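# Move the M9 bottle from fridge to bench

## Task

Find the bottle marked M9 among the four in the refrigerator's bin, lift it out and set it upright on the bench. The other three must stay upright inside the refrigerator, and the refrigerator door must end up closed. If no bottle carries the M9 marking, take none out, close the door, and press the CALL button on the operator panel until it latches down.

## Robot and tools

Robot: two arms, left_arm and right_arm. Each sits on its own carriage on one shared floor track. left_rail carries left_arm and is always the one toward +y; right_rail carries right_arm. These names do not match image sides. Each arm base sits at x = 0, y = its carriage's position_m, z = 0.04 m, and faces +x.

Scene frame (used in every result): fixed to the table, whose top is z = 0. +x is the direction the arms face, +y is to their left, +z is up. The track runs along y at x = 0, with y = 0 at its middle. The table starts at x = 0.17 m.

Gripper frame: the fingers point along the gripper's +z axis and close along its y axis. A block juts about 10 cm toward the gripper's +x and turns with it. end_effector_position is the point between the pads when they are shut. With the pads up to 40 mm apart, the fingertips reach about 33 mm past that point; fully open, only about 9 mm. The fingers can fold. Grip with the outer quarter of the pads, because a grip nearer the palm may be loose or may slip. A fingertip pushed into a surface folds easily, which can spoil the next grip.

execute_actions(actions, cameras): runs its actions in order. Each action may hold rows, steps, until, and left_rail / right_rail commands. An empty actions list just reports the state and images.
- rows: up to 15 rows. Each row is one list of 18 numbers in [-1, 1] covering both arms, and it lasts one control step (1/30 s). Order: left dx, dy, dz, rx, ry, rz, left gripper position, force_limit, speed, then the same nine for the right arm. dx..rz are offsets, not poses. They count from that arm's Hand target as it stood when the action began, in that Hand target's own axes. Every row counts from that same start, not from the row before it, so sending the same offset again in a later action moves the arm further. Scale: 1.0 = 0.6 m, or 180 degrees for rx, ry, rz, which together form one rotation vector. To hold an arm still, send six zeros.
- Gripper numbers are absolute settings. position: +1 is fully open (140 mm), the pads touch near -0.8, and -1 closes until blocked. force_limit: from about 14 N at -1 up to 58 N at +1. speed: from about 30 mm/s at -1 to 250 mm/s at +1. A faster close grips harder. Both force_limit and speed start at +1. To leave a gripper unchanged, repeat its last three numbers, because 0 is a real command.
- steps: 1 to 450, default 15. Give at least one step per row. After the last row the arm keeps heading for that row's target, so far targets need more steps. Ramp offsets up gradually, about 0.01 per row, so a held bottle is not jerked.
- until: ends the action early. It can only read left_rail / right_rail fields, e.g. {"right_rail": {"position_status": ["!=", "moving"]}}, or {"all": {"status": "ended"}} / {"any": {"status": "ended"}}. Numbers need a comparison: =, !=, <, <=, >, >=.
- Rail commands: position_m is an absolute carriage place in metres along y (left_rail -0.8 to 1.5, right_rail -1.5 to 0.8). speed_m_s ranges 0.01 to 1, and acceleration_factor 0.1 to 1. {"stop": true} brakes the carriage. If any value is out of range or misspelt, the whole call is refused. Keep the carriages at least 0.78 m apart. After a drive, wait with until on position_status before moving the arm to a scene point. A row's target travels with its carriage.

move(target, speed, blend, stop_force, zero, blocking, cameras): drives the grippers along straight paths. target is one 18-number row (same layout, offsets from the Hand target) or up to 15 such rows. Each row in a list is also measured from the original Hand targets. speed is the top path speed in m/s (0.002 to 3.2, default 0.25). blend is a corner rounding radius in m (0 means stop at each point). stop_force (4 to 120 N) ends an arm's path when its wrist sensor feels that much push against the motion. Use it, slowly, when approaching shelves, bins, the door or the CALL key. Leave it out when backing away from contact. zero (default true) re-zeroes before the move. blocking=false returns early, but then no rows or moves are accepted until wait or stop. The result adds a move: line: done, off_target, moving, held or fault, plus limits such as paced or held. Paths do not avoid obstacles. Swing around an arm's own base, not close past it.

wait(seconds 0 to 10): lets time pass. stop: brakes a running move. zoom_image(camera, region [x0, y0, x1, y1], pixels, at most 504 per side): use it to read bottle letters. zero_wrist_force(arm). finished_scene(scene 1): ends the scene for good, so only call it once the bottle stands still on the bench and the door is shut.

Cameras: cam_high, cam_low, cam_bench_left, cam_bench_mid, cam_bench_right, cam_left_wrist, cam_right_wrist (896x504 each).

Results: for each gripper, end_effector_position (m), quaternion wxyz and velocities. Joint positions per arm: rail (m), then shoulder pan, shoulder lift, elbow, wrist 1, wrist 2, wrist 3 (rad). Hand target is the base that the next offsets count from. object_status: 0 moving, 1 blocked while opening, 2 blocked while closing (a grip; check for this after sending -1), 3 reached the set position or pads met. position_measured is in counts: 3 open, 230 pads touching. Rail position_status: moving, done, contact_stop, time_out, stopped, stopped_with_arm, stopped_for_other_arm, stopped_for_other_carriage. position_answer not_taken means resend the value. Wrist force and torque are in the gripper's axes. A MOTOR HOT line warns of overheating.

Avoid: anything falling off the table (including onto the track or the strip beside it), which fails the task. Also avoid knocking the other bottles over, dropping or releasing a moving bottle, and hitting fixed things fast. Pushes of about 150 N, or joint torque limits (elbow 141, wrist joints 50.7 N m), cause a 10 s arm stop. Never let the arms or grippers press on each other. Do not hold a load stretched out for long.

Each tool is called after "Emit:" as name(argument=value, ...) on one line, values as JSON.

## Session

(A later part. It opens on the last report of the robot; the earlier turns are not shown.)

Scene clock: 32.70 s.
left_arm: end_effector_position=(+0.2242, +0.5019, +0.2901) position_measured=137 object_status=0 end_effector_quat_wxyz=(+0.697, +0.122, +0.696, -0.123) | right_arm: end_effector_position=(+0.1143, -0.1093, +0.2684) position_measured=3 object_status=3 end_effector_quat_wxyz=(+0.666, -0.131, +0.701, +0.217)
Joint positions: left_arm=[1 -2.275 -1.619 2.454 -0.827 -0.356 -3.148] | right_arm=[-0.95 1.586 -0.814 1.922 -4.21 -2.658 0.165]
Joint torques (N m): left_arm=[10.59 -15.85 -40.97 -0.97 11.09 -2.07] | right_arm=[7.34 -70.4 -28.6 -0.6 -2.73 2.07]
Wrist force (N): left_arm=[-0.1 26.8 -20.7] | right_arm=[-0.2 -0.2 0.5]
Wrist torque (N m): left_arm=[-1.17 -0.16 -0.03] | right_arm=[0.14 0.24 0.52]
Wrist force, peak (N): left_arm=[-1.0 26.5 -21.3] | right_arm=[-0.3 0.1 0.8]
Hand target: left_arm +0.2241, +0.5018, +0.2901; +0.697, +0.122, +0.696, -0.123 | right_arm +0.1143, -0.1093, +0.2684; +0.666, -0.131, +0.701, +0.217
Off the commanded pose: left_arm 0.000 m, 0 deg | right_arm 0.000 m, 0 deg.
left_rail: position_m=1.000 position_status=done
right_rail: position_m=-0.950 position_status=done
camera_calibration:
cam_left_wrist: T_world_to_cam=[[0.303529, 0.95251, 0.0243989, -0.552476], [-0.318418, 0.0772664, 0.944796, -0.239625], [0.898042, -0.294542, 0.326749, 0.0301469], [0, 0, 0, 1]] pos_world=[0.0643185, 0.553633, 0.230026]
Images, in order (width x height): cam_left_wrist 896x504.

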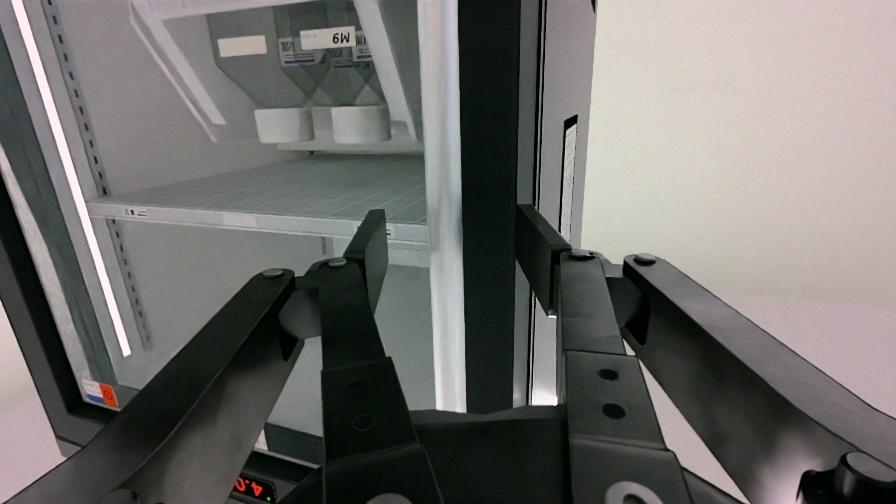

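Emit:
move(target=[0,0,-0.0333,0,0,0,-0.22,-0.5,-0.8, 0,0,0,0,0,0,1,1,1], cameras=["cam_left_wrist"], speed=0.1)

Scene clock: 33.87 s.
left_arm: end_effector_position=(+0.2054, +0.5085, +0.2901) position_measured=157 object_status=3 end_effector_quat_wxyz=(+0.697, +0.122, +0.696, -0.123) | right_arm: end_effector_position=(+0.1143, -0.1093, +0.2684) position_measured=3 object_status=3 end_effector_quat_wxyz=(+0.666, -0.131, +0.701, +0.217)
Joint positions: left_arm=[1 -2.327 -1.622 2.457 -0.828 -0.408 -3.147] | right_arm=[-0.95 1.586 -0.814 1.922 -4.21 -2.658 0.165]
Joint torques (N m): left_arm=[-7.43 -32.07 -15.25 0 -1.95 1.84] | right_arm=[8.47 -70.94 -29.2 -0.82 -3 2.16]
Wrist force (N): left_arm=[0.2 0.8 -0.5] | right_arm=[0.1 0.4 0.3]
Wrist torque (N m): left_arm=[0.13 0.09 -0.30] | right_arm=[0.27 0.16 0.52]
Wrist force, peak (N): left_arm=[-0.6 28.2 -21.4] | right_arm=[-0.3 0.3 0.7]
Hand target: left_arm +0.2054, +0.5085, +0.2901; +0.697, +0.122, +0.696, -0.123 | right_arm +0.1143, -0.1093, +0.2684; +0.666, -0.131, +0.701, +0.217
Off the commanded pose: left_arm 0.000 m, 0 deg | right_arm 0.000 m, 0 deg.
left_rail: position_m=1.000 position_status=done
right_rail: position_m=-0.950 position_status=done
move: done
camera_calibration:
cam_left_wrist: T_world_to_cam=[[0.303798, 0.952427, 0.024262, -0.553082], [-0.318363, 0.0774815, 0.944797, -0.246158], [0.897971, -0.294752, 0.326757, 0.0491548], [0, 0, 0, 1]] pos_world=[0.0455181, 0.560332, 0.229926]
Images, in order (width x height): cam_left_wrist 896x504.

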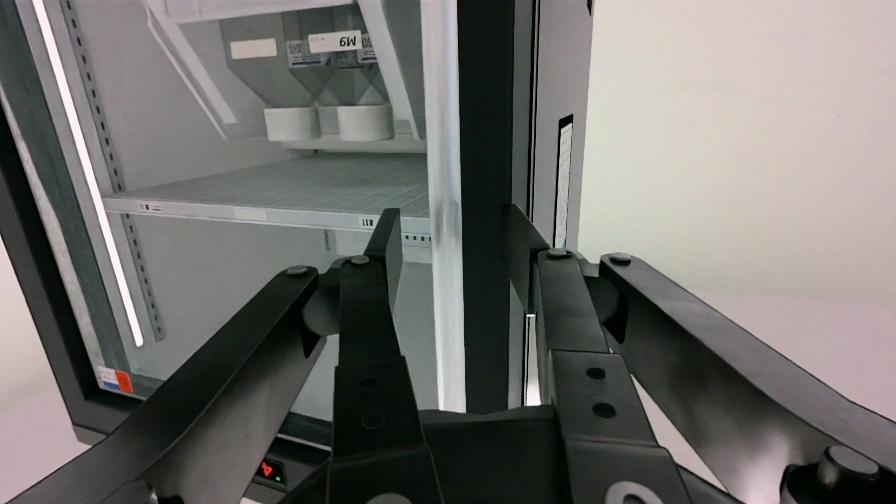

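Emit:
move(target=[0,0,-0.007,0,0,0,-0.22,-0.5,-0.8, 0,0,0,0,0,0,1,1,1], cameras=[], speed=0.1)

Emit:
execute_actions(actions=[{"rows":[[0,0,0,0,0,0,-1,0,-1, 0,0,0,0,0,0,1,1,1]],"steps":75}], cameras=["cam_left_wrist"])

Scene clock: 35.43 s.
left_arm: end_effector_position=(+0.2015, +0.5099, +0.2901) position_measured=157 object_status=3 end_effector_quat_wxyz=(+0.697, +0.122, +0.696, -0.123) | right_arm: end_effector_position=(+0.1143, -0.1093, +0.2684) position_measured=3 object_status=3 end_effector_quat_wxyz=(+0.666, -0.131, +0.701, +0.217)
Joint positions: left_arm=[1 -2.338 -1.623 2.457 -0.828 -0.419 -3.147] | right_arm=[-0.95 1.586 -0.814 1.922 -4.21 -2.658 0.165]
Joint torques (N m): left_arm=[-10.29 -33 -15.59 -0.38 -1.94 1.25] | right_arm=[9.59 -71.12 -29.83 -0.75 -2.57 2.23]
Wrist force (N): left_arm=[0.2 1.2 -0.5] | right_arm=[-0.2 0.1 0.3]
Wrist torque (N m): left_arm=[0.22 0.09 -0.35] | right_arm=[0.20 0.23 0.52]
Wrist force, peak (N): left_arm=[0.4 1.5 -0.2] | right_arm=[-0.2 0.1 0.7]
Hand target: left_arm +0.2014, +0.5099, +0.2901; +0.697, +0.122, +0.696, -0.123 | right_arm +0.1143, -0.1093, +0.2684; +0.666, -0.131, +0.701, +0.217
Off the commanded pose: left_arm 0.000 m, 0 deg | right_arm 0.000 m, 0 deg.
left_rail: position_m=1.000 position_status=done
right_rail: position_m=-0.950 position_status=done
move: done
No camera images: "cameras" was empty.

Scene clock: 38.13 s.
left_arm: end_effector_position=(+0.2014, +0.5099, +0.2901) position_measured=212 object_status=2 end_effector_quat_wxyz=(+0.697, +0.122, +0.696, -0.123) | right_arm: end_effector_position=(+0.1143, -0.1093, +0.2684) position_measured=3 object_status=3 end_effector_quat_wxyz=(+0.666, -0.131, +0.701, +0.217)
Joint positions: left_arm=[1 -2.338 -1.623 2.457 -0.828 -0.419 -3.147] | right_arm=[-0.95 1.586 -0.814 1.922 -4.21 -2.658 0.165]
Joint torques (N m): left_arm=[35.68 -30.35 -14.8 10.93 -24.53 1.49] | right_arm=[7.88 -72.76 -28.61 -0.72 -2.56 1.8]
Wrist force (N): left_arm=[7.0 -62.6 11.7] | right_arm=[-0.1 -0.1 0.5]
Wrist torque (N m): left_arm=[2.10 0.26 -0.35] | right_arm=[0.16 0.22 0.51]
Wrist force, peak (N): left_arm=[7.0 -63.0 11.6] | right_arm=[-0.1 0.3 0.9]
Hand target: left_arm +0.2014, +0.5099, +0.2901; +0.697, +0.122, +0.696, -0.123 | right_arm +0.1143, -0.1093, +0.2684; +0.666, -0.131, +0.701, +0.217
Off the commanded pose: left_arm 0.000 m, 0 deg | right_arm 0.000 m, 0 deg.
left_rail: position_m=1.000 position_status=done
right_rail: position_m=-0.950 position_status=done
camera_calibration:
cam_left_wrist: T_world_to_cam=[[0.303798, 0.952427, 0.024262, -0.5532], [-0.318363, 0.0774815, 0.944797, -0.24754], [0.897971, -0.294752, 0.326757, 0.0531594], [0, 0, 0, 1]] pos_world=[0.0415181, 0.561732, 0.229926]
Images, in order (width x height): cam_left_wrist 896x504.

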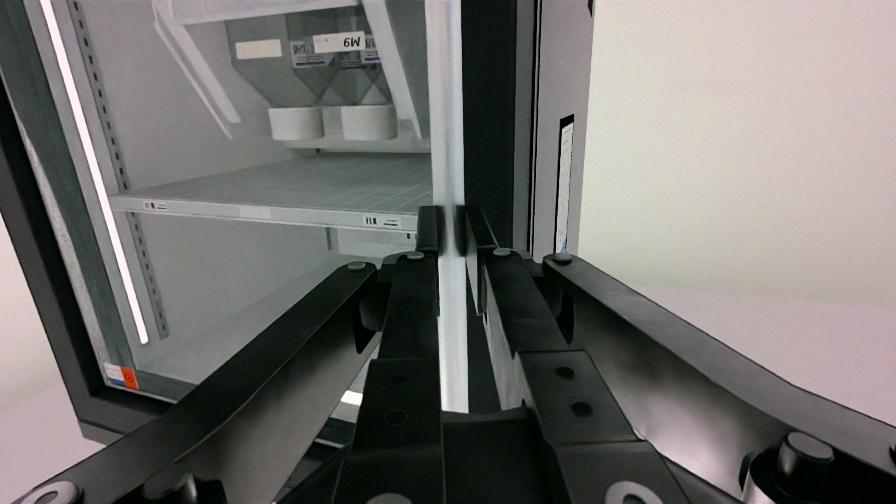

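Emit:
move(target=[[0,-0.004,0,0,0,0,-1,0,-1, 0,0,0,0,0,0,1,1,1],[0,-0.033,-0.0457,0,0,0,-1,0,-1, 0,0,0,0,0,0,1,1,1]], cameras=["cam_left_wrist"], speed=0.04)

Scene clock: 40.67 s.
left_arm: end_effector_position=(+0.1690, +0.5008, +0.2900) position_measured=212 object_status=2 end_effector_quat_wxyz=(+0.697, +0.122, +0.696, -0.123) | right_arm: end_effector_position=(+0.1143, -0.1093, +0.2684) position_measured=3 object_status=3 end_effector_quat_wxyz=(+0.666, -0.131, +0.701, +0.217)
Joint positions: left_arm=[1 -2.383 -1.586 2.423 -0.831 -0.464 -3.147] | right_arm=[-0.95 1.586 -0.814 1.922 -4.21 -2.658 0.165]
Joint torques (N m): left_arm=[-15.18 -13.58 -54.75 -5.11 15.56 1.1] | right_arm=[7.92 -68.78 -28.96 -0.68 -2.94 1.22]
Wrist force (N): left_arm=[-7.7 47.4 -28.6] | right_arm=[-0.2 0.3 0.3]
Wrist torque (N m): left_arm=[-1.66 -0.06 -0.36] | right_arm=[0.25 0.25 0.52]
Wrist force, peak (N): left_arm=[7.2 -63.0 11.6] | right_arm=[0.0 0.4 0.7]
Hand target: left_arm +0.1689, +0.5007, +0.2900; +0.697, +0.122, +0.696, -0.123 | right_arm +0.1143, -0.1093, +0.2684; +0.666, -0.131, +0.701, +0.217
Off the commanded pose: left_arm 0.000 m, 0 deg | right_arm 0.000 m, 0 deg.
left_rail: position_m=1.000 position_status=done
right_rail: position_m=-0.950 position_status=done
move: done
camera_calibration:
cam_left_wrist: T_world_to_cam=[[0.303768, 0.952435, 0.0243518, -0.534715], [-0.318393, 0.0773913, 0.944794, -0.257099], [0.89797, -0.294752, 0.326758, 0.0795712], [0, 0, 0, 1]] pos_world=[0.00911818, 0.552632, 0.229926]
Images, in order (width x height): cam_left_wrist 896x504.

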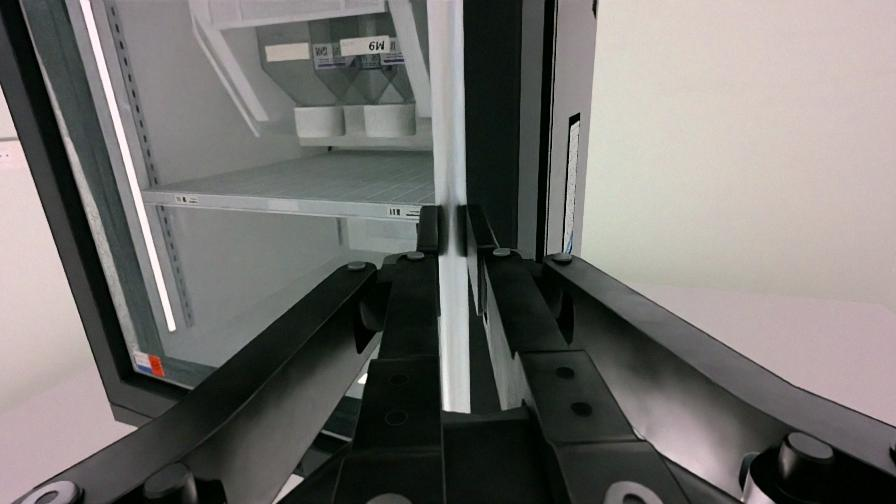

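Emit:
move(target=[0,-0.0357,-0.0565,-0.0222,0,0,-1,0,-1, 0,0,0,0,0,0,1,1,1], cameras=[], speed=0.05)

Scene clock: 42.70 s.
left_arm: end_effector_position=(+0.1297, +0.4921, +0.2899) position_measured=232 object_status=0 end_effector_quat_wxyz=(+0.701, +0.098, +0.699, -0.099) | right_arm: end_effector_position=(+0.1143, -0.1093, +0.2684) position_measured=3 object_status=3 end_effector_quat_wxyz=(+0.666, -0.131, +0.701, +0.217)
Joint positions: left_arm=[1 -2.406 -1.504 2.338 -0.829 -0.556 -3.146] | right_arm=[-0.95 1.586 -0.814 1.922 -4.21 -2.658 0.165]
Joint torques (N m): left_arm=[-9.12 -24.41 -41.86 4 -1.9 -2.68] | right_arm=[7.94 -72.02 -29.36 -0.84 -2.74 1.16]
Wrist force (N): left_arm=[1.1 0.4 -0.4] | right_arm=[-0.2 0.3 0.5]
Wrist torque (N m): left_arm=[-0.03 -0.04 -0.32] | right_arm=[0.25 0.24 0.52]
Wrist force, peak (N): left_arm=[-7.5 49.2 -29.5] | right_arm=[-0.1 -0.1 0.8]
Hand target: left_arm +0.1297, +0.4921, +0.2899; +0.701, +0.098, +0.699, -0.099 | right_arm +0.1143, -0.1093, +0.2684; +0.666, -0.131, +0.701, +0.217
Off the commanded pose: left_arm 0.000 m, 0 deg | right_arm 0.000 m, 0 deg.
left_rail: position_m=1.000 position_status=done
right_rail: position_m=-0.950 position_status=done
move: done
No camera images: "cameras" was empty.

Grip lost. See.

Emit:
execute_actions(actions=[], cameras=["cam_left_wrist","cam_bench_left"])

Scene clock: 42.77 s.
left_arm: end_effector_position=(+0.1297, +0.4921, +0.2899) position_measured=232 object_status=0 end_effector_quat_wxyz=(+0.701, +0.098, +0.699, -0.099) | right_arm: end_effector_position=(+0.1143, -0.1093, +0.2684) position_measured=3 object_status=3 end_effector_quat_wxyz=(+0.666, -0.131, +0.701, +0.217)
Joint positions: left_arm=[1 -2.406 -1.504 2.338 -0.829 -0.556 -3.146] | right_arm=[-0.95 1.586 -0.814 1.922 -4.21 -2.658 0.165]
Joint velocities: within noise
Joint torques (N m): left_arm=[-7.73 -24.87 -40.43 4.12 -2.08 -2.21] | right_arm=[5.96 -71.54 -28.3 -1.14 -2.76 1.05]
Motor temperatures (°C): left_arm=[39 34 33 38 46 41] | right_arm=[28 34 36 44 43 36]
Wrist force (N): left_arm=[0.7 0.7 -0.8] | right_arm=[-0.2 0.1 0.8]
Wrist torque (N m): left_arm=[0.03 0.05 -0.32] | right_arm=[0.21 0.23 0.52]
Wrist force, peak (N): left_arm=[0.7 0.7 -0.8] | right_arm=[-0.2 0.1 0.8]
Hand target: left_arm +0.1297, +0.4921, +0.2899; +0.701, +0.098, +0.699, -0.099 | right_arm +0.1143, -0.1093, +0.2684; +0.666, -0.131, +0.701, +0.217
Tool commands: left_gripper/position=-1.0 left_gripper/force_limit=+0.0 left_gripper/speed=-1.0 right_gripper/position=+1.0 right_gripper/force_limit=+1.0 right_gripper/speed=+1.0
Off the commanded pose: left_arm 0.000 m, 0 deg | right_arm 0.000 m, 0 deg.
left_rail: position_m=1.000 position_status=done
right_rail: position_m=-0.950 position_status=done
camera_calibration:
cam_left_wrist: T_world_to_cam=[[0.236672, 0.971291, 0.0240761, -0.51499], [-0.322934, 0.0552691, 0.944806, -0.25737], [0.916351, -0.231385, 0.326744, 0.078771], [0, 0, 0, 1]] pos_world=[-0.0334117, 0.532656, 0.229826]
Images, in order (width x height): cam_bench_left 896x504, cam_left_wrist 896x504.

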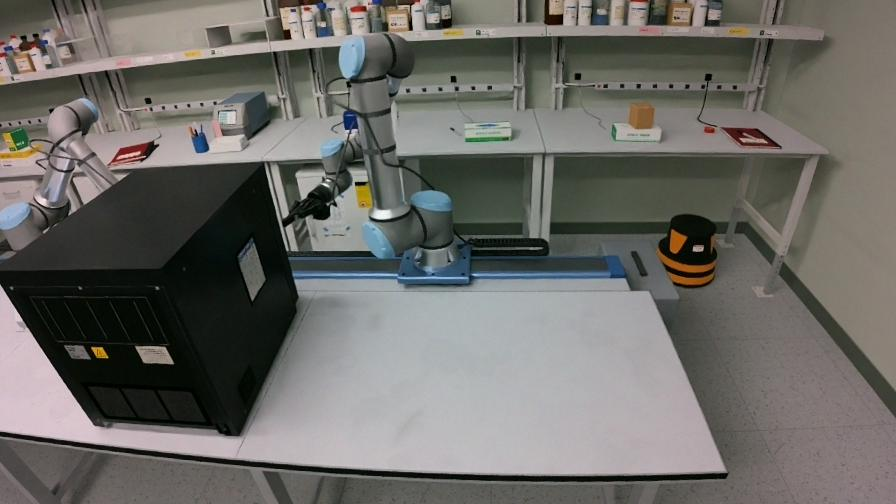

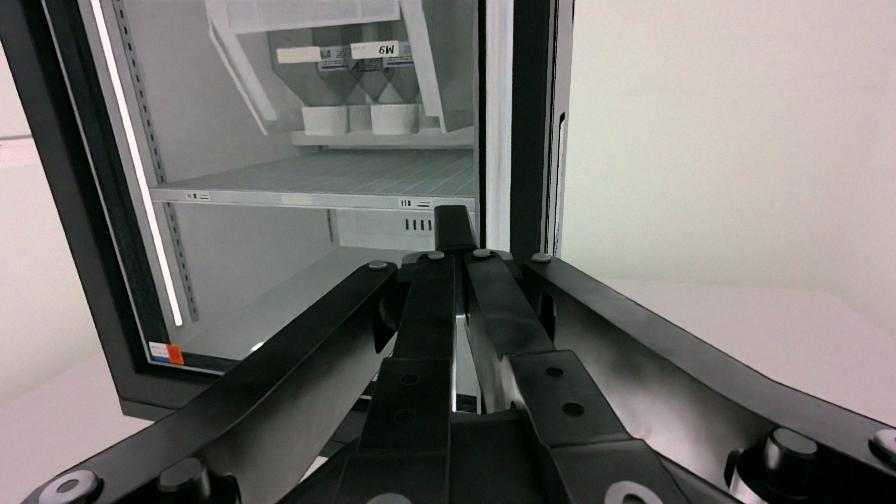

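Emit:
zoom_image(camera="cam_left_wrist", region=[460, 0, 620, 260])

Emit:
zoom_image(camera="cam_left_wrist", region=[260, 20, 430, 120])

Scaled by 1.938 from the camera's 896x504 image, which has a finer 1280x720 frame.

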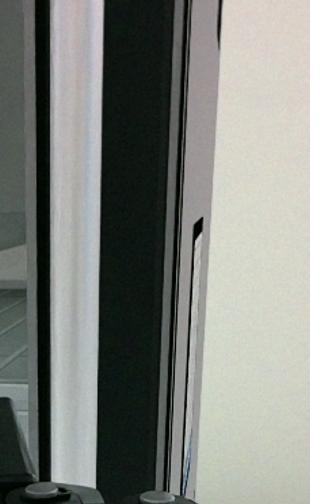

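Scaled by 2.965 from the camera's 896x504 image, which has a finer 1280x720 frame.

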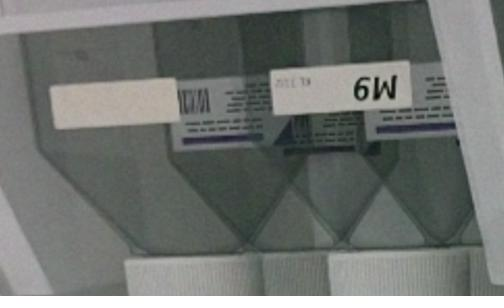

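Emit:
execute_actions(actions=[{"rows":[[0,0,0,0,0,0,-0.22,1,0, 0,0,0,0,0,0,1,1,1]],"steps":30}], cameras=[])

Emit:
move(target=[[0,0.0568,0.02,0.0222,0,0,-0.22,1,0, 0,0,0,0,0,0,1,1,1],[0,0.0568,0.1148,0.0222,0,0,-0.22,1,0, 0,0,0,0,0,0,1,1,1]], cameras=["cam_left_wrist"], speed=0.1)

Scene clock: 45.63 s.
left_arm: end_effector_position=(+0.1297, +0.4921, +0.2899) position_measured=157 object_status=3 end_effector_quat_wxyz=(+0.701, +0.098, +0.699, -0.099) | right_arm: end_effector_position=(+0.1143, -0.1093, +0.2684) position_measured=3 object_status=3 end_effector_quat_wxyz=(+0.666, -0.131, +0.701, +0.217)
Joint positions: left_arm=[1 -2.406 -1.504 2.338 -0.829 -0.556 -3.146] | right_arm=[-0.95 1.586 -0.814 1.922 -4.21 -2.658 0.165]
Joint torques (N m): left_arm=[-8.3 -22.28 -41.83 4.01 -1.49 -2.06] | right_arm=[8.38 -71.67 -27.55 -0.73 -2.81 0.92]
Wrist force (N): left_arm=[0.6 0.3 -0.3] | right_arm=[-0.1 0.2 0.5]
Wrist torque (N m): left_arm=[-0.05 0.06 -0.32] | right_arm=[0.22 0.22 0.51]
Wrist force, peak (N): left_arm=[1.1 0.9 -1.0] | right_arm=[-0.1 -0.1 0.9]
Hand target: left_arm +0.1297, +0.4921, +0.2899; +0.701, +0.098, +0.699, -0.099 | right_arm +0.1143, -0.1093, +0.2684; +0.666, -0.131, +0.701, +0.217
Off the commanded pose: left_arm 0.000 m, 0 deg | right_arm 0.000 m, 0 deg.
left_rail: position_m=1.000 position_status=done
right_rail: position_m=-0.950 position_status=done
No camera images: "cameras" was empty.

Scene clock: 47.50 s.
left_arm: end_effector_position=(+0.2053, +0.5060, +0.2901) position_measured=157 object_status=3 end_effector_quat_wxyz=(+0.697, +0.122, +0.696, -0.123) | right_arm: end_effector_position=(+0.1143, -0.1093, +0.2684) position_measured=3 object_status=3 end_effector_quat_wxyz=(+0.666, -0.131, +0.701, +0.217)
Joint positions: left_arm=[1 -2.323 -1.618 2.452 -0.829 -0.403 -3.147] | right_arm=[-0.95 1.586 -0.814 1.922 -4.21 -2.658 0.165]
Joint torques (N m): left_arm=[14.41 -15.18 -40.66 3.42 2 -1.7] | right_arm=[7.53 -71.26 -28.89 -1.06 -2.91 0.81]
Wrist force (N): left_arm=[0.7 0.6 -0.4] | right_arm=[-0.1 0.1 0.4]
Wrist torque (N m): left_arm=[0.09 -0.02 -0.07] | right_arm=[0.19 0.22 0.51]
Wrist force, peak (N): left_arm=[0.5 0.7 -1.9] | right_arm=[0.3 -0.1 0.8]
Hand target: left_arm +0.2053, +0.5059, +0.2901; +0.697, +0.122, +0.696, -0.123 | right_arm +0.1143, -0.1093, +0.2684; +0.666, -0.131, +0.701, +0.217
Off the commanded pose: left_arm 0.000 m, 0 deg | right_arm 0.000 m, 0 deg.
left_rail: position_m=1.000 position_status=done
right_rail: position_m=-0.950 position_status=done
move: done
camera_calibration:
cam_left_wrist: T_world_to_cam=[[0.303798, 0.952427, 0.024262, -0.550671], [-0.318363, 0.0774815, 0.944797, -0.245996], [0.897971, -0.294752, 0.326757, 0.0485078], [0, 0, 0, 1]] pos_world=[0.0454181, 0.557832, 0.229926]
Images, in order (width x height): cam_left_wrist 896x504.

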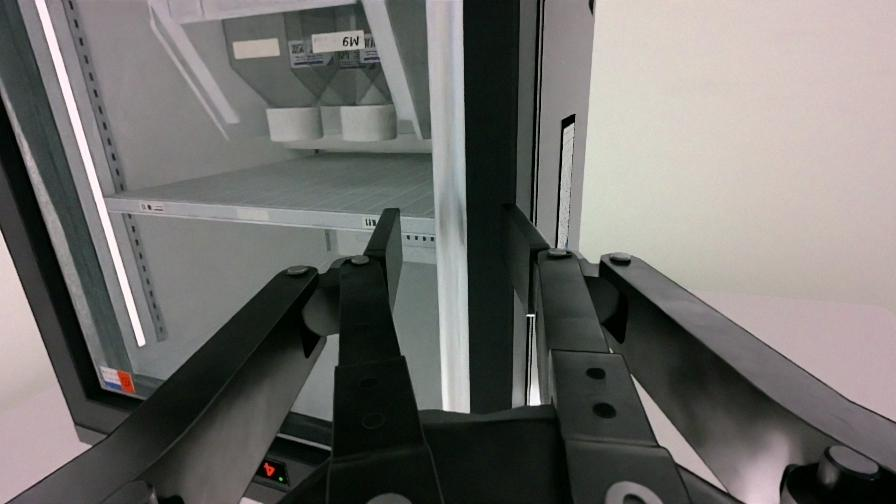

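Emit:
execute_actions(actions=[{"rows":[[0,0,0,0,0,0,-1,1,-1, 0,0,0,0,0,0,1,1,1]],"steps":70}], cameras=["cam_left_wrist"])

Scene clock: 51.53 s.
left_arm: end_effector_position=(+0.2053, +0.5059, +0.2901) position_measured=212 object_status=2 end_effector_quat_wxyz=(+0.697, +0.122, +0.696, -0.123) | right_arm: end_effector_position=(+0.1143, -0.1093, +0.2684) position_measured=3 object_status=3 end_effector_quat_wxyz=(+0.666, -0.131, +0.701, +0.217)
Joint positions: left_arm=[1 -2.323 -1.618 2.452 -0.829 -0.403 -3.148] | right_arm=[-0.95 1.586 -0.814 1.922 -4.21 -2.658 0.165]
Joint torques (N m): left_arm=[12.63 -15.13 -38 1.63 1.59 -1.5] | right_arm=[7.03 -71.34 -27.98 -1.25 -2.79 0.29]
Wrist force (N): left_arm=[1.4 5.1 -15.5] | right_arm=[-0.1 0.1 0.6]
Wrist torque (N m): left_arm=[-0.03 -0.01 -0.24] | right_arm=[0.21 0.22 0.52]
Wrist force, peak (N): left_arm=[1.2 5.2 -16.0] | right_arm=[-0.3 0.0 0.8]
Hand target: left_arm +0.2053, +0.5059, +0.2901; +0.697, +0.122, +0.696, -0.123 | right_arm +0.1143, -0.1093, +0.2684; +0.666, -0.131, +0.701, +0.217
Off the commanded pose: left_arm 0.000 m, 0 deg | right_arm 0.000 m, 0 deg.
left_rail: position_m=1.000 position_status=done
right_rail: position_m=-0.950 position_status=done
camera_calibration:
cam_left_wrist: T_world_to_cam=[[0.303798, 0.952427, 0.024262, -0.550575], [-0.318363, 0.0774815, 0.944797, -0.245988], [0.897971, -0.294752, 0.326757, 0.0484783], [0, 0, 0, 1]] pos_world=[0.0454181, 0.557732, 0.229926]
Images, in order (width x height): cam_left_wrist 896x504.

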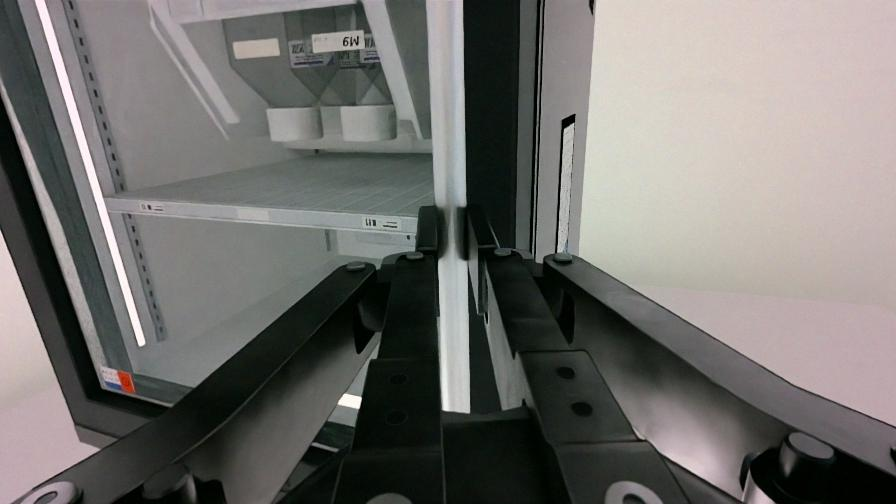

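Emit:
move(target=[0,-0.019,-0.0347,0,0,0,-1,1,-1, 0,0,0,0,0,0,1,1,1], cameras=["cam_left_wrist"], speed=0.03)

Scene clock: 53.03 s.
left_arm: end_effector_position=(+0.1819, +0.5023, +0.2900) position_measured=212 object_status=2 end_effector_quat_wxyz=(+0.697, +0.122, +0.696, -0.123) | right_arm: end_effector_position=(+0.1143, -0.1093, +0.2684) position_measured=3 object_status=3 end_effector_quat_wxyz=(+0.666, -0.131, +0.701, +0.217)
Joint positions: left_arm=[1 -2.362 -1.597 2.433 -0.83 -0.443 -3.147] | right_arm=[-0.95 1.586 -0.814 1.922 -4.21 -2.658 0.165]
Joint torques (N m): left_arm=[-9.38 -19.07 -38.53 0.09 -4.03 1.26] | right_arm=[7.9 -70.87 -28.8 -1.24 -2.99 0.42]
Wrist force (N): left_arm=[0.2 -6.2 7.8] | right_arm=[0.0 -0.1 0.5]
Wrist torque (N m): left_arm=[-0.10 0.08 -0.37] | right_arm=[0.16 0.21 0.51]
Wrist force, peak (N): left_arm=[0.9 5.1 -15.8] | right_arm=[-0.2 0.1 0.9]
Hand target: left_arm +0.1818, +0.5023, +0.2900; +0.697, +0.122, +0.696, -0.123 | right_arm +0.1143, -0.1093, +0.2684; +0.666, -0.131, +0.701, +0.217
Off the commanded pose: left_arm 0.000 m, 0 deg | right_arm 0.000 m, 0 deg.
left_rail: position_m=1.000 position_status=done
right_rail: position_m=-0.950 position_status=done
move: done
camera_calibration:
cam_left_wrist: T_world_to_cam=[[0.303883, 0.952399, 0.0242931, -0.540031], [-0.318356, 0.0774792, 0.9448, -0.253158], [0.897944, -0.294843, 0.326747, 0.0684829], [0, 0, 0, 1]] pos_world=[0.022018, 0.554131, 0.229926]
Images, in order (width x height): cam_left_wrist 896x504.

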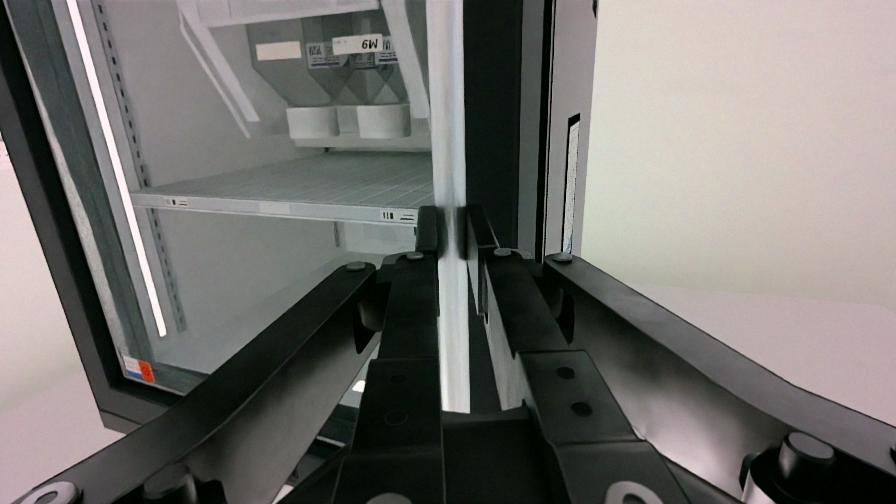

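Emit:
move(target=[[0,-0.0377,-0.0555,-0.0208,0,0,-1,1,-1, 0,0,0,0,0,0,1,1,1],[0,-0.0887,-0.1177,-0.0444,0,0,-1,1,-1, 0,0,0,0,0,0,1,1,1]], cameras=["cam_left_wrist"], blend=[0.01,0], speed=0.05)

Scene clock: 55.60 s.
left_arm: end_effector_position=(+0.0974, +0.4764, +0.2899) position_measured=212 object_status=2 end_effector_quat_wxyz=(+0.704, +0.074, +0.702, -0.074) | right_arm: end_effector_position=(+0.1143, -0.1093, +0.2684) position_measured=3 object_status=3 end_effector_quat_wxyz=(+0.666, -0.131, +0.701, +0.217)
Joint positions: left_arm=[1 -2.399 -1.423 2.243 -0.816 -0.619 -3.145] | right_arm=[-0.95 1.586 -0.814 1.922 -4.21 -2.658 0.165]
Joint torques (N m): left_arm=[-21.4 -34.92 -21.64 9.64 -36.94 -1.82] | right_arm=[7.88 -69.81 -28.12 -1.32 -2.7 0.12]
Wrist force (N): left_arm=[3.5 -97.3 72.5] | right_arm=[-0.2 -0.1 0.5]
Wrist torque (N m): left_arm=[2.51 0.15 -0.45] | right_arm=[0.16 0.25 0.52]
Wrist force, peak (N): left_arm=[3.5 -97.7 72.3] | right_arm=[-0.1 0.3 0.8]
Hand target: left_arm +0.0973, +0.4764, +0.2899; +0.704, +0.074, +0.702, -0.074 | right_arm +0.1143, -0.1093, +0.2684; +0.666, -0.131, +0.701, +0.217
Off the commanded pose: left_arm 0.000 m, 0 deg | right_arm 0.000 m, 0 deg.
left_rail: position_m=1.000 position_status=done
right_rail: position_m=-0.950 position_status=done
move: done
camera_calibration:
cam_left_wrist: T_world_to_cam=[[0.168553, 0.985401, 0.0239808, -0.492125], [-0.325884, 0.0327488, 0.944842, -0.255822], [0.930263, -0.167071, 0.326646, 0.0728236], [0, 0, 0, 1]] pos_world=[-0.0681644, 0.505485, 0.229726]
Images, in order (width x height): cam_left_wrist 896x504.

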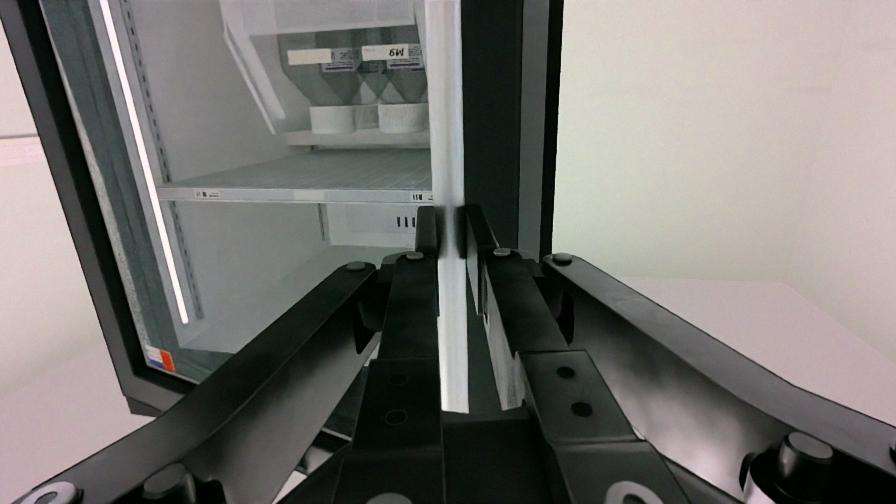

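Emit:
move(target=[0,-0.0063,0.0042,0,0,0,-1,1,-1, 0,0,0,0,0,0,1,1,1], cameras=[], speed=0.03)

Scene clock: 56.73 s.
left_arm: end_effector_position=(+0.0990, +0.4722, +0.2899) position_measured=233 object_status=0 end_effector_quat_wxyz=(+0.704, +0.074, +0.702, -0.074) | right_arm: end_effector_position=(+0.1143, -0.1093, +0.2684) position_measured=3 object_status=3 end_effector_quat_wxyz=(+0.666, -0.131, +0.701, +0.217)
Joint positions: left_arm=[1 -2.39 -1.418 2.237 -0.814 -0.61 -3.146] | right_arm=[-0.95 1.586 -0.814 1.922 -4.21 -2.658 0.165]
Joint torques (N m): left_arm=[16.96 -30.89 -40.81 4.34 1.46 -2.04] | right_arm=[6.87 -71.85 -26.7 -1 -3.05 0.01]
Wrist force (N): left_arm=[0.3 0.1 -0.2] | right_arm=[0.0 0.2 0.5]
Wrist torque (N m): left_arm=[-0.09 0.12 -0.30] | right_arm=[0.21 0.19 0.51]
Wrist force, peak (N): left_arm=[1.9 -83.6 56.3] | right_arm=[0.0 -0.2 0.8]
Hand target: left_arm +0.0990, +0.4722, +0.2899; +0.704, +0.074, +0.702, -0.074 | right_arm +0.1143, -0.1093, +0.2684; +0.666, -0.131, +0.701, +0.217
Off the commanded pose: left_arm 0.000 m, 0 deg | right_arm 0.000 m, 0 deg.
left_rail: position_m=1.000 position_status=done
right_rail: position_m=-0.950 position_status=done
move: done
No camera images: "cameras" was empty.

Slipped off. See where the door is.

Emit:
execute_actions(actions=[], cameras=["cam_left_wrist","cam_right_wrist"])

Scene clock: 56.80 s.
left_arm: end_effector_position=(+0.0990, +0.4722, +0.2899) position_measured=233 object_status=0 end_effector_quat_wxyz=(+0.704, +0.074, +0.702, -0.074) | right_arm: end_effector_position=(+0.1143, -0.1093, +0.2684) position_measured=3 object_status=3 end_effector_quat_wxyz=(+0.666, -0.131, +0.701, +0.217)
Joint positions: left_arm=[1 -2.39 -1.418 2.237 -0.814 -0.61 -3.146] | right_arm=[-0.95 1.586 -0.814 1.922 -4.21 -2.658 0.165]
Joint velocities: within noise
Joint torques (N m): left_arm=[17.24 -33.16 -41.69 4.15 1.83 -2.62] | right_arm=[10.06 -71.29 -27.76 -0.95 -2.67 0.09]
Motor temperatures (°C): left_arm=[39 34 33 38 46 41] | right_arm=[28 34 36 44 43 36]
Wrist force (N): left_arm=[0.8 1.0 -0.6] | right_arm=[0.2 0.2 0.6]
Wrist torque (N m): left_arm=[0.09 0.01 -0.30] | right_arm=[0.22 0.15 0.51]
Wrist force, peak (N): left_arm=[0.8 1.0 -0.6] | right_arm=[0.2 0.2 0.6]
Hand target: left_arm +0.0990, +0.4722, +0.2899; +0.704, +0.074, +0.702, -0.074 | right_arm +0.1143, -0.1093, +0.2684; +0.666, -0.131, +0.701, +0.217
Tool commands: left_gripper/position=-1.0 left_gripper/force_limit=+1.0 left_gripper/speed=-1.0 right_gripper/position=+1.0 right_gripper/force_limit=+1.0 right_gripper/speed=+1.0
Off the commanded pose: left_arm 0.000 m, 0 deg | right_arm 0.000 m, 0 deg.
left_rail: position_m=1.000 position_status=done
right_rail: position_m=-0.950 position_status=done
camera_calibration:
cam_left_wrist: T_world_to_cam=[[0.168459, 0.985418, 0.023947, -0.488263], [-0.325975, 0.0327659, 0.94481, -0.255171], [0.930248, -0.166968, 0.326741, 0.0705591], [0, 0, 0, 1]] pos_world=[-0.0665643, 0.501285, 0.229726]
cam_right_wrist: T_world_to_cam=[[-0.422573, 0.896756, 0.131379, 0.127291], [-0.221576, -0.242777, 0.944438, -0.253662], [0.878827, 0.369983, 0.301291, 0.0394482], [0, 0, 0, 1]] pos_world=[-0.0370837, -0.190328, 0.210959]
Images, in order (width x height): cam_left_wrist 896x504, cam_right_wrist 896x504.

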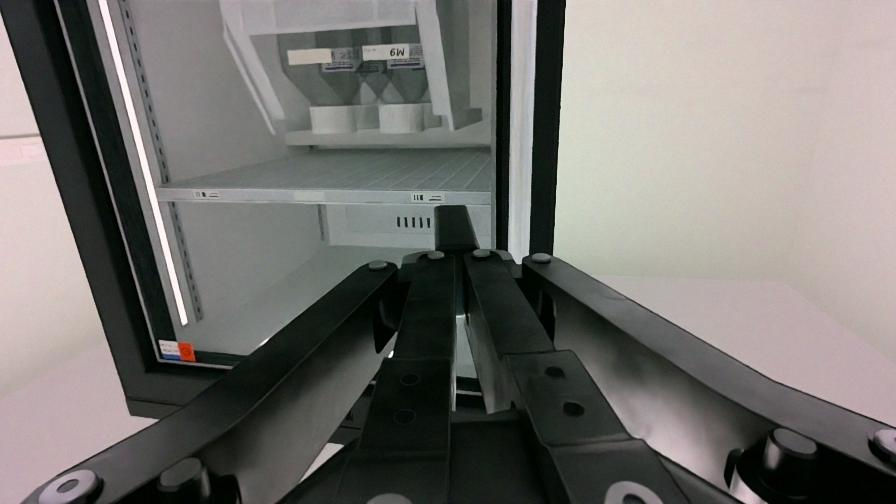

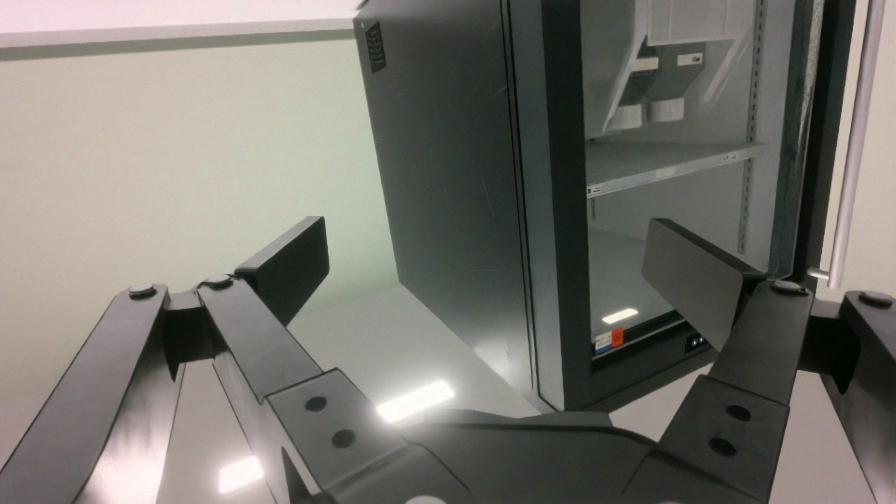

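Emit:
execute_actions(actions=[{"left_rail":{"position_m":1.35},"steps":200,"until":{"left_rail":{"position_status":["!=","moving"]}}}], cameras=[])

Emit:
move(target=[0,-0.191,0.238,0.433,0,0,-0.363,1,0, 0,0,0,0,0,0,1,1,1], cameras=["cam_left_wrist"], speed=0.25)

Scene clock: 59.87 s.
left_arm: end_effector_position=(+0.0990, +0.8222, +0.2899) position_measured=233 object_status=3 end_effector_quat_wxyz=(+0.704, +0.074, +0.702, -0.074) | right_arm: end_effector_position=(+0.1143, -0.1093, +0.2684) position_measured=3 object_status=3 end_effector_quat_wxyz=(+0.666, -0.131, +0.701, +0.217)
Joint positions: left_arm=[1.35 -2.39 -1.418 2.237 -0.814 -0.61 -3.146] | right_arm=[-0.95 1.586 -0.814 1.922 -4.21 -2.658 0.165]
Joint torques (N m): left_arm=[10.62 -48.56 -16.8 1.61 -1.69 -2.31] | right_arm=[8.87 -72 -28.1 -1.02 -3.04 -0.35]
Wrist force (N): left_arm=[0.9 0.0 -0.1] | right_arm=[0.0 0.2 0.6]
Wrist torque (N m): left_arm=[-0.11 -0.03 -0.30] | right_arm=[0.21 0.20 0.51]
Wrist force, peak (N): left_arm=[1.0 2.0 -1.0] | right_arm=[0.0 0.0 0.9]
Hand target: left_arm +0.0990, +0.8222, +0.2899; +0.704, +0.074, +0.702, -0.074 | right_arm +0.1143, -0.1093, +0.2684; +0.666, -0.131, +0.701, +0.217
Tool commands: left_gripper/position=-1.0 left_gripper/force_limit=+1.0 left_gripper/speed=-1.0 right_gripper/position=+1.0 right_gripper/force_limit=+1.0 right_gripper/speed=+1.0
Off the commanded pose: left_arm 0.000 m, 0 deg | right_arm 0.000 m, 0 deg.
left_rail: position_m=1.350 position_status=done
right_rail: position_m=-0.950 position_status=done
No camera images: "cameras" was empty.

Scene clock: 63.30 s.
left_arm: end_effector_position=(+0.2148, +0.6805, +0.2903) position_measured=175 object_status=3 end_effector_quat_wxyz=(+0.501, +0.500, +0.500, -0.499) | right_arm: end_effector_position=(+0.1143, -0.1093, +0.2684) position_measured=3 object_status=3 end_effector_quat_wxyz=(+0.666, -0.131, +0.701, +0.217)
Joint positions: left_arm=[1.35 -1.453 -1.624 2.457 -0.833 1.688 -3.139] | right_arm=[-0.95 1.586 -0.814 1.922 -4.21 -2.658 0.165]
Joint torques (N m): left_arm=[16.12 -17.68 -45.91 -5.13 2.01 1.37] | right_arm=[7.44 -71.47 -27.15 -1.05 -2.8 -0.49]
Wrist force (N): left_arm=[0.2 1.0 -0.7] | right_arm=[-0.1 0.1 0.3]
Wrist torque (N m): left_arm=[0.15 0.12 -0.18] | right_arm=[0.19 0.21 0.51]
Wrist force, peak (N): left_arm=[0.2 1.3 -1.5] | right_arm=[-0.2 0.0 0.8]
Hand target: left_arm +0.2149, +0.6805, +0.2903; +0.501, +0.500, +0.500, -0.499 | right_arm +0.1143, -0.1093, +0.2684; +0.666, -0.131, +0.701, +0.217
Off the commanded pose: left_arm 0.000 m, 0 deg | right_arm 0.000 m, 0 deg.
left_rail: position_m=1.350 position_status=done
right_rail: position_m=-0.950 position_status=done
move: done
camera_calibration:
cam_left_wrist: T_world_to_cam=[[0.99879, 0.0412554, 0.0267593, -0.249808], [-0.0387133, 0.324157, 0.945211, -0.484776], [0.0303208, -0.945103, 0.325362, 0.720675], [0, 0, 0, 1]] pos_world=[0.208887, 0.848561, 0.23042]
Images, in order (width x height): cam_left_wrist 896x504.

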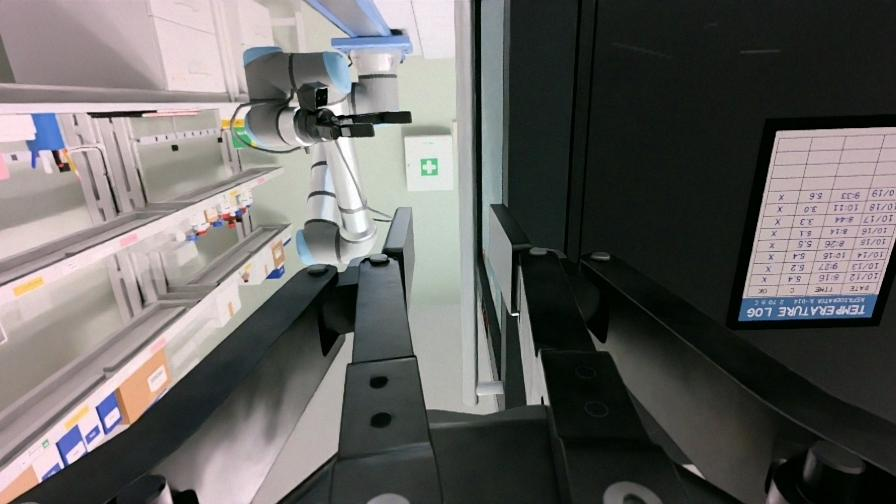

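Emit:
zoom_image(camera="cam_left_wrist", region=[370, 180, 590, 330])

Scaled by 2.291 from the camera's 896x504 image, which has a finer 1280x720 frame.

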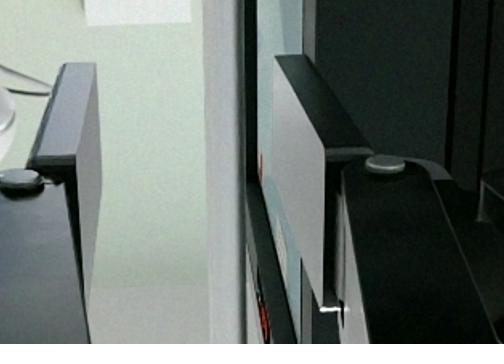

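Emit:
move(target=[0,0.022,0.134,0,0,0,-0.363,1,0, 0,0,0,0,0,0,1,1,1], cameras=["cam_left_wrist"], speed=0.15)

Emit:
zoom_image(camera="cam_left_wrist", region=[370, 150, 590, 300])

Scene clock: 65.50 s.
left_arm: end_effector_position=(+0.2281, +0.6002, +0.2904) position_measured=175 object_status=3 end_effector_quat_wxyz=(+0.501, +0.500, +0.500, -0.499) | right_arm: end_effector_position=(+0.1143, -0.1093, +0.2684) position_measured=3 object_status=3 end_effector_quat_wxyz=(+0.666, -0.131, +0.701, +0.217)
Joint positions: left_arm=[1.35 -1.444 -1.491 2.321 -0.83 1.696 -3.139] | right_arm=[-0.95 1.586 -0.814 1.922 -4.21 -2.658 0.165]
Joint torques (N m): left_arm=[15.05 -29.36 -45.6 -0.97 1.6 0.29] | right_arm=[7.52 -71.22 -27.76 -1.28 -2.7 -0.97]
Wrist force (N): left_arm=[0.4 0.3 -0.6] | right_arm=[0.0 0.0 0.6]
Wrist torque (N m): left_arm=[-0.05 0.11 -0.17] | right_arm=[0.18 0.20 0.51]
Wrist force, peak (N): left_arm=[0.2 0.8 -1.8] | right_arm=[-0.1 0.2 0.8]
Hand target: left_arm +0.2282, +0.6001, +0.2904; +0.501, +0.500, +0.500, -0.499 | right_arm +0.1143, -0.1093, +0.2684; +0.666, -0.131, +0.701, +0.217
Off the commanded pose: left_arm 0.000 m, 0 deg | right_arm 0.000 m, 0 deg.
left_rail: position_m=1.350 position_status=done
right_rail: position_m=-0.950 position_status=done
move: done
camera_calibration:
cam_left_wrist: T_world_to_cam=[[0.998793, 0.041162, 0.0267949, -0.259718], [-0.0387166, 0.32416, 0.94521, -0.458327], [0.0302209, -0.945106, 0.325363, 0.644371], [0, 0, 0, 1]] pos_world=[0.222186, 0.768261, 0.23052]
Images, in order (width x height): cam_left_wrist 896x504.

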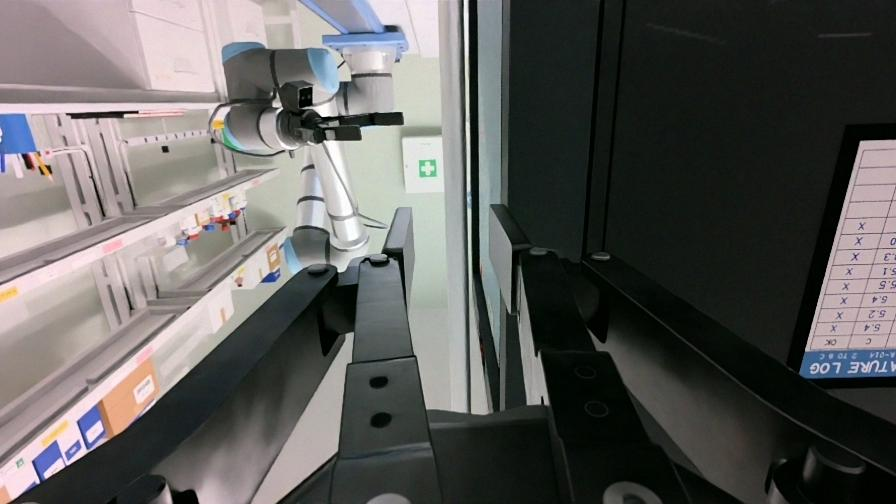

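Scaled by 2.291 from the camera's 896x504 image, which has a finer 1280x720 frame.

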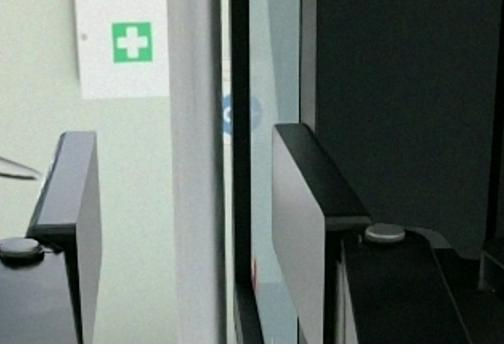

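Emit:
move(target=[0,-0.002,0.05,-0.0194,0,0,-0.363,1,0, 0,0,0,0,0,0,1,1,1], cameras=["cam_left_wrist"], speed=0.08)

Emit:
zoom_image(camera="cam_left_wrist", region=[370, 150, 590, 300])

Scene clock: 73.83 s.
left_arm: end_effector_position=(+0.2270, +0.5701, +0.2904) position_measured=175 object_status=3 end_effector_quat_wxyz=(+0.516, +0.485, +0.514, -0.484) | right_arm: end_effector_position=(+0.1143, -0.1093, +0.2684) position_measured=3 object_status=3 end_effector_quat_wxyz=(+0.666, -0.131, +0.701, +0.217)
Joint positions: left_arm=[1.35 -1.5 -1.463 2.289 -0.827 1.58 -3.139] | right_arm=[-0.95 1.586 -0.814 1.922 -4.21 -2.658 0.165]
Joint torques (N m): left_arm=[-8.97 -32.72 -46.3 -1.29 -2.15 1.39] | right_arm=[7.64 -71.29 -27.83 -1.23 -3.27 -1.4]
Wrist force (N): left_arm=[0.3 -0.2 -0.5] | right_arm=[-0.3 -0.1 0.5]
Wrist torque (N m): left_arm=[-0.17 0.10 -0.16] | right_arm=[0.16 0.26 0.51]
Wrist force, peak (N): left_arm=[0.9 0.8 -1.2] | right_arm=[-0.1 0.3 0.8]
Hand target: left_arm +0.2270, +0.5700, +0.2904; +0.516, +0.485, +0.514, -0.484 | right_arm +0.1143, -0.1093, +0.2684; +0.666, -0.131, +0.701, +0.217
Off the commanded pose: left_arm 0.000 m, 0 deg | right_arm 0.000 m, 0 deg.
left_rail: position_m=1.350 position_status=done
right_rail: position_m=-0.950 position_status=done
move: done
camera_calibration:
cam_left_wrist: T_world_to_cam=[[0.994445, 0.101825, 0.026654, -0.290843], [-0.0582427, 0.321407, 0.945148, -0.442638], [0.0876726, -0.941451, 0.325553, 0.600794], [0, 0, 0, 1]] pos_world=[0.210773, 0.7375, 0.230521]
Images, in order (width x height): cam_left_wrist 896x504.

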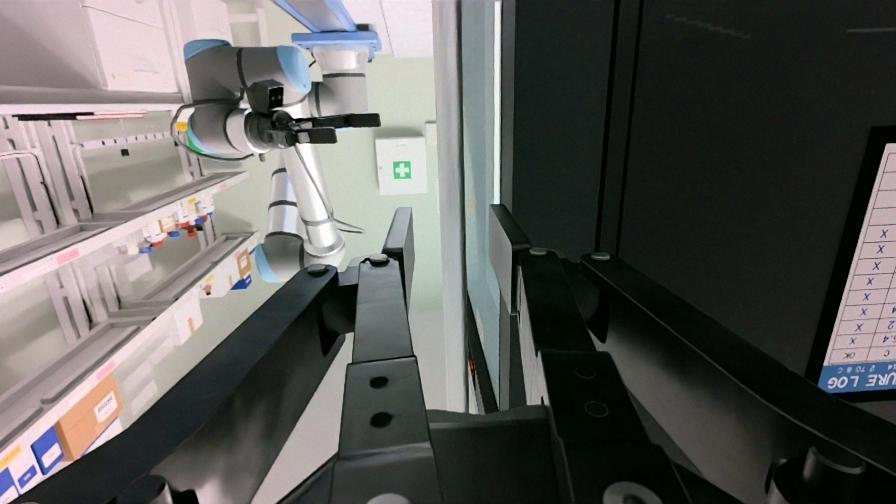

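Scaled by 2.291 from the camera's 896x504 image, which has a finer 1280x720 frame.

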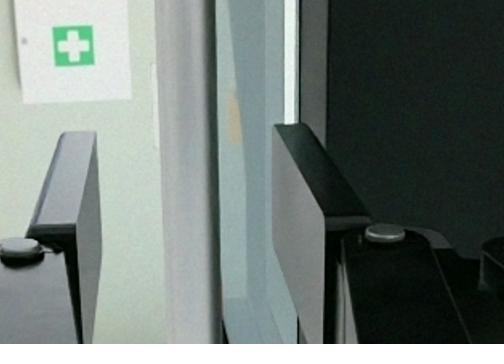

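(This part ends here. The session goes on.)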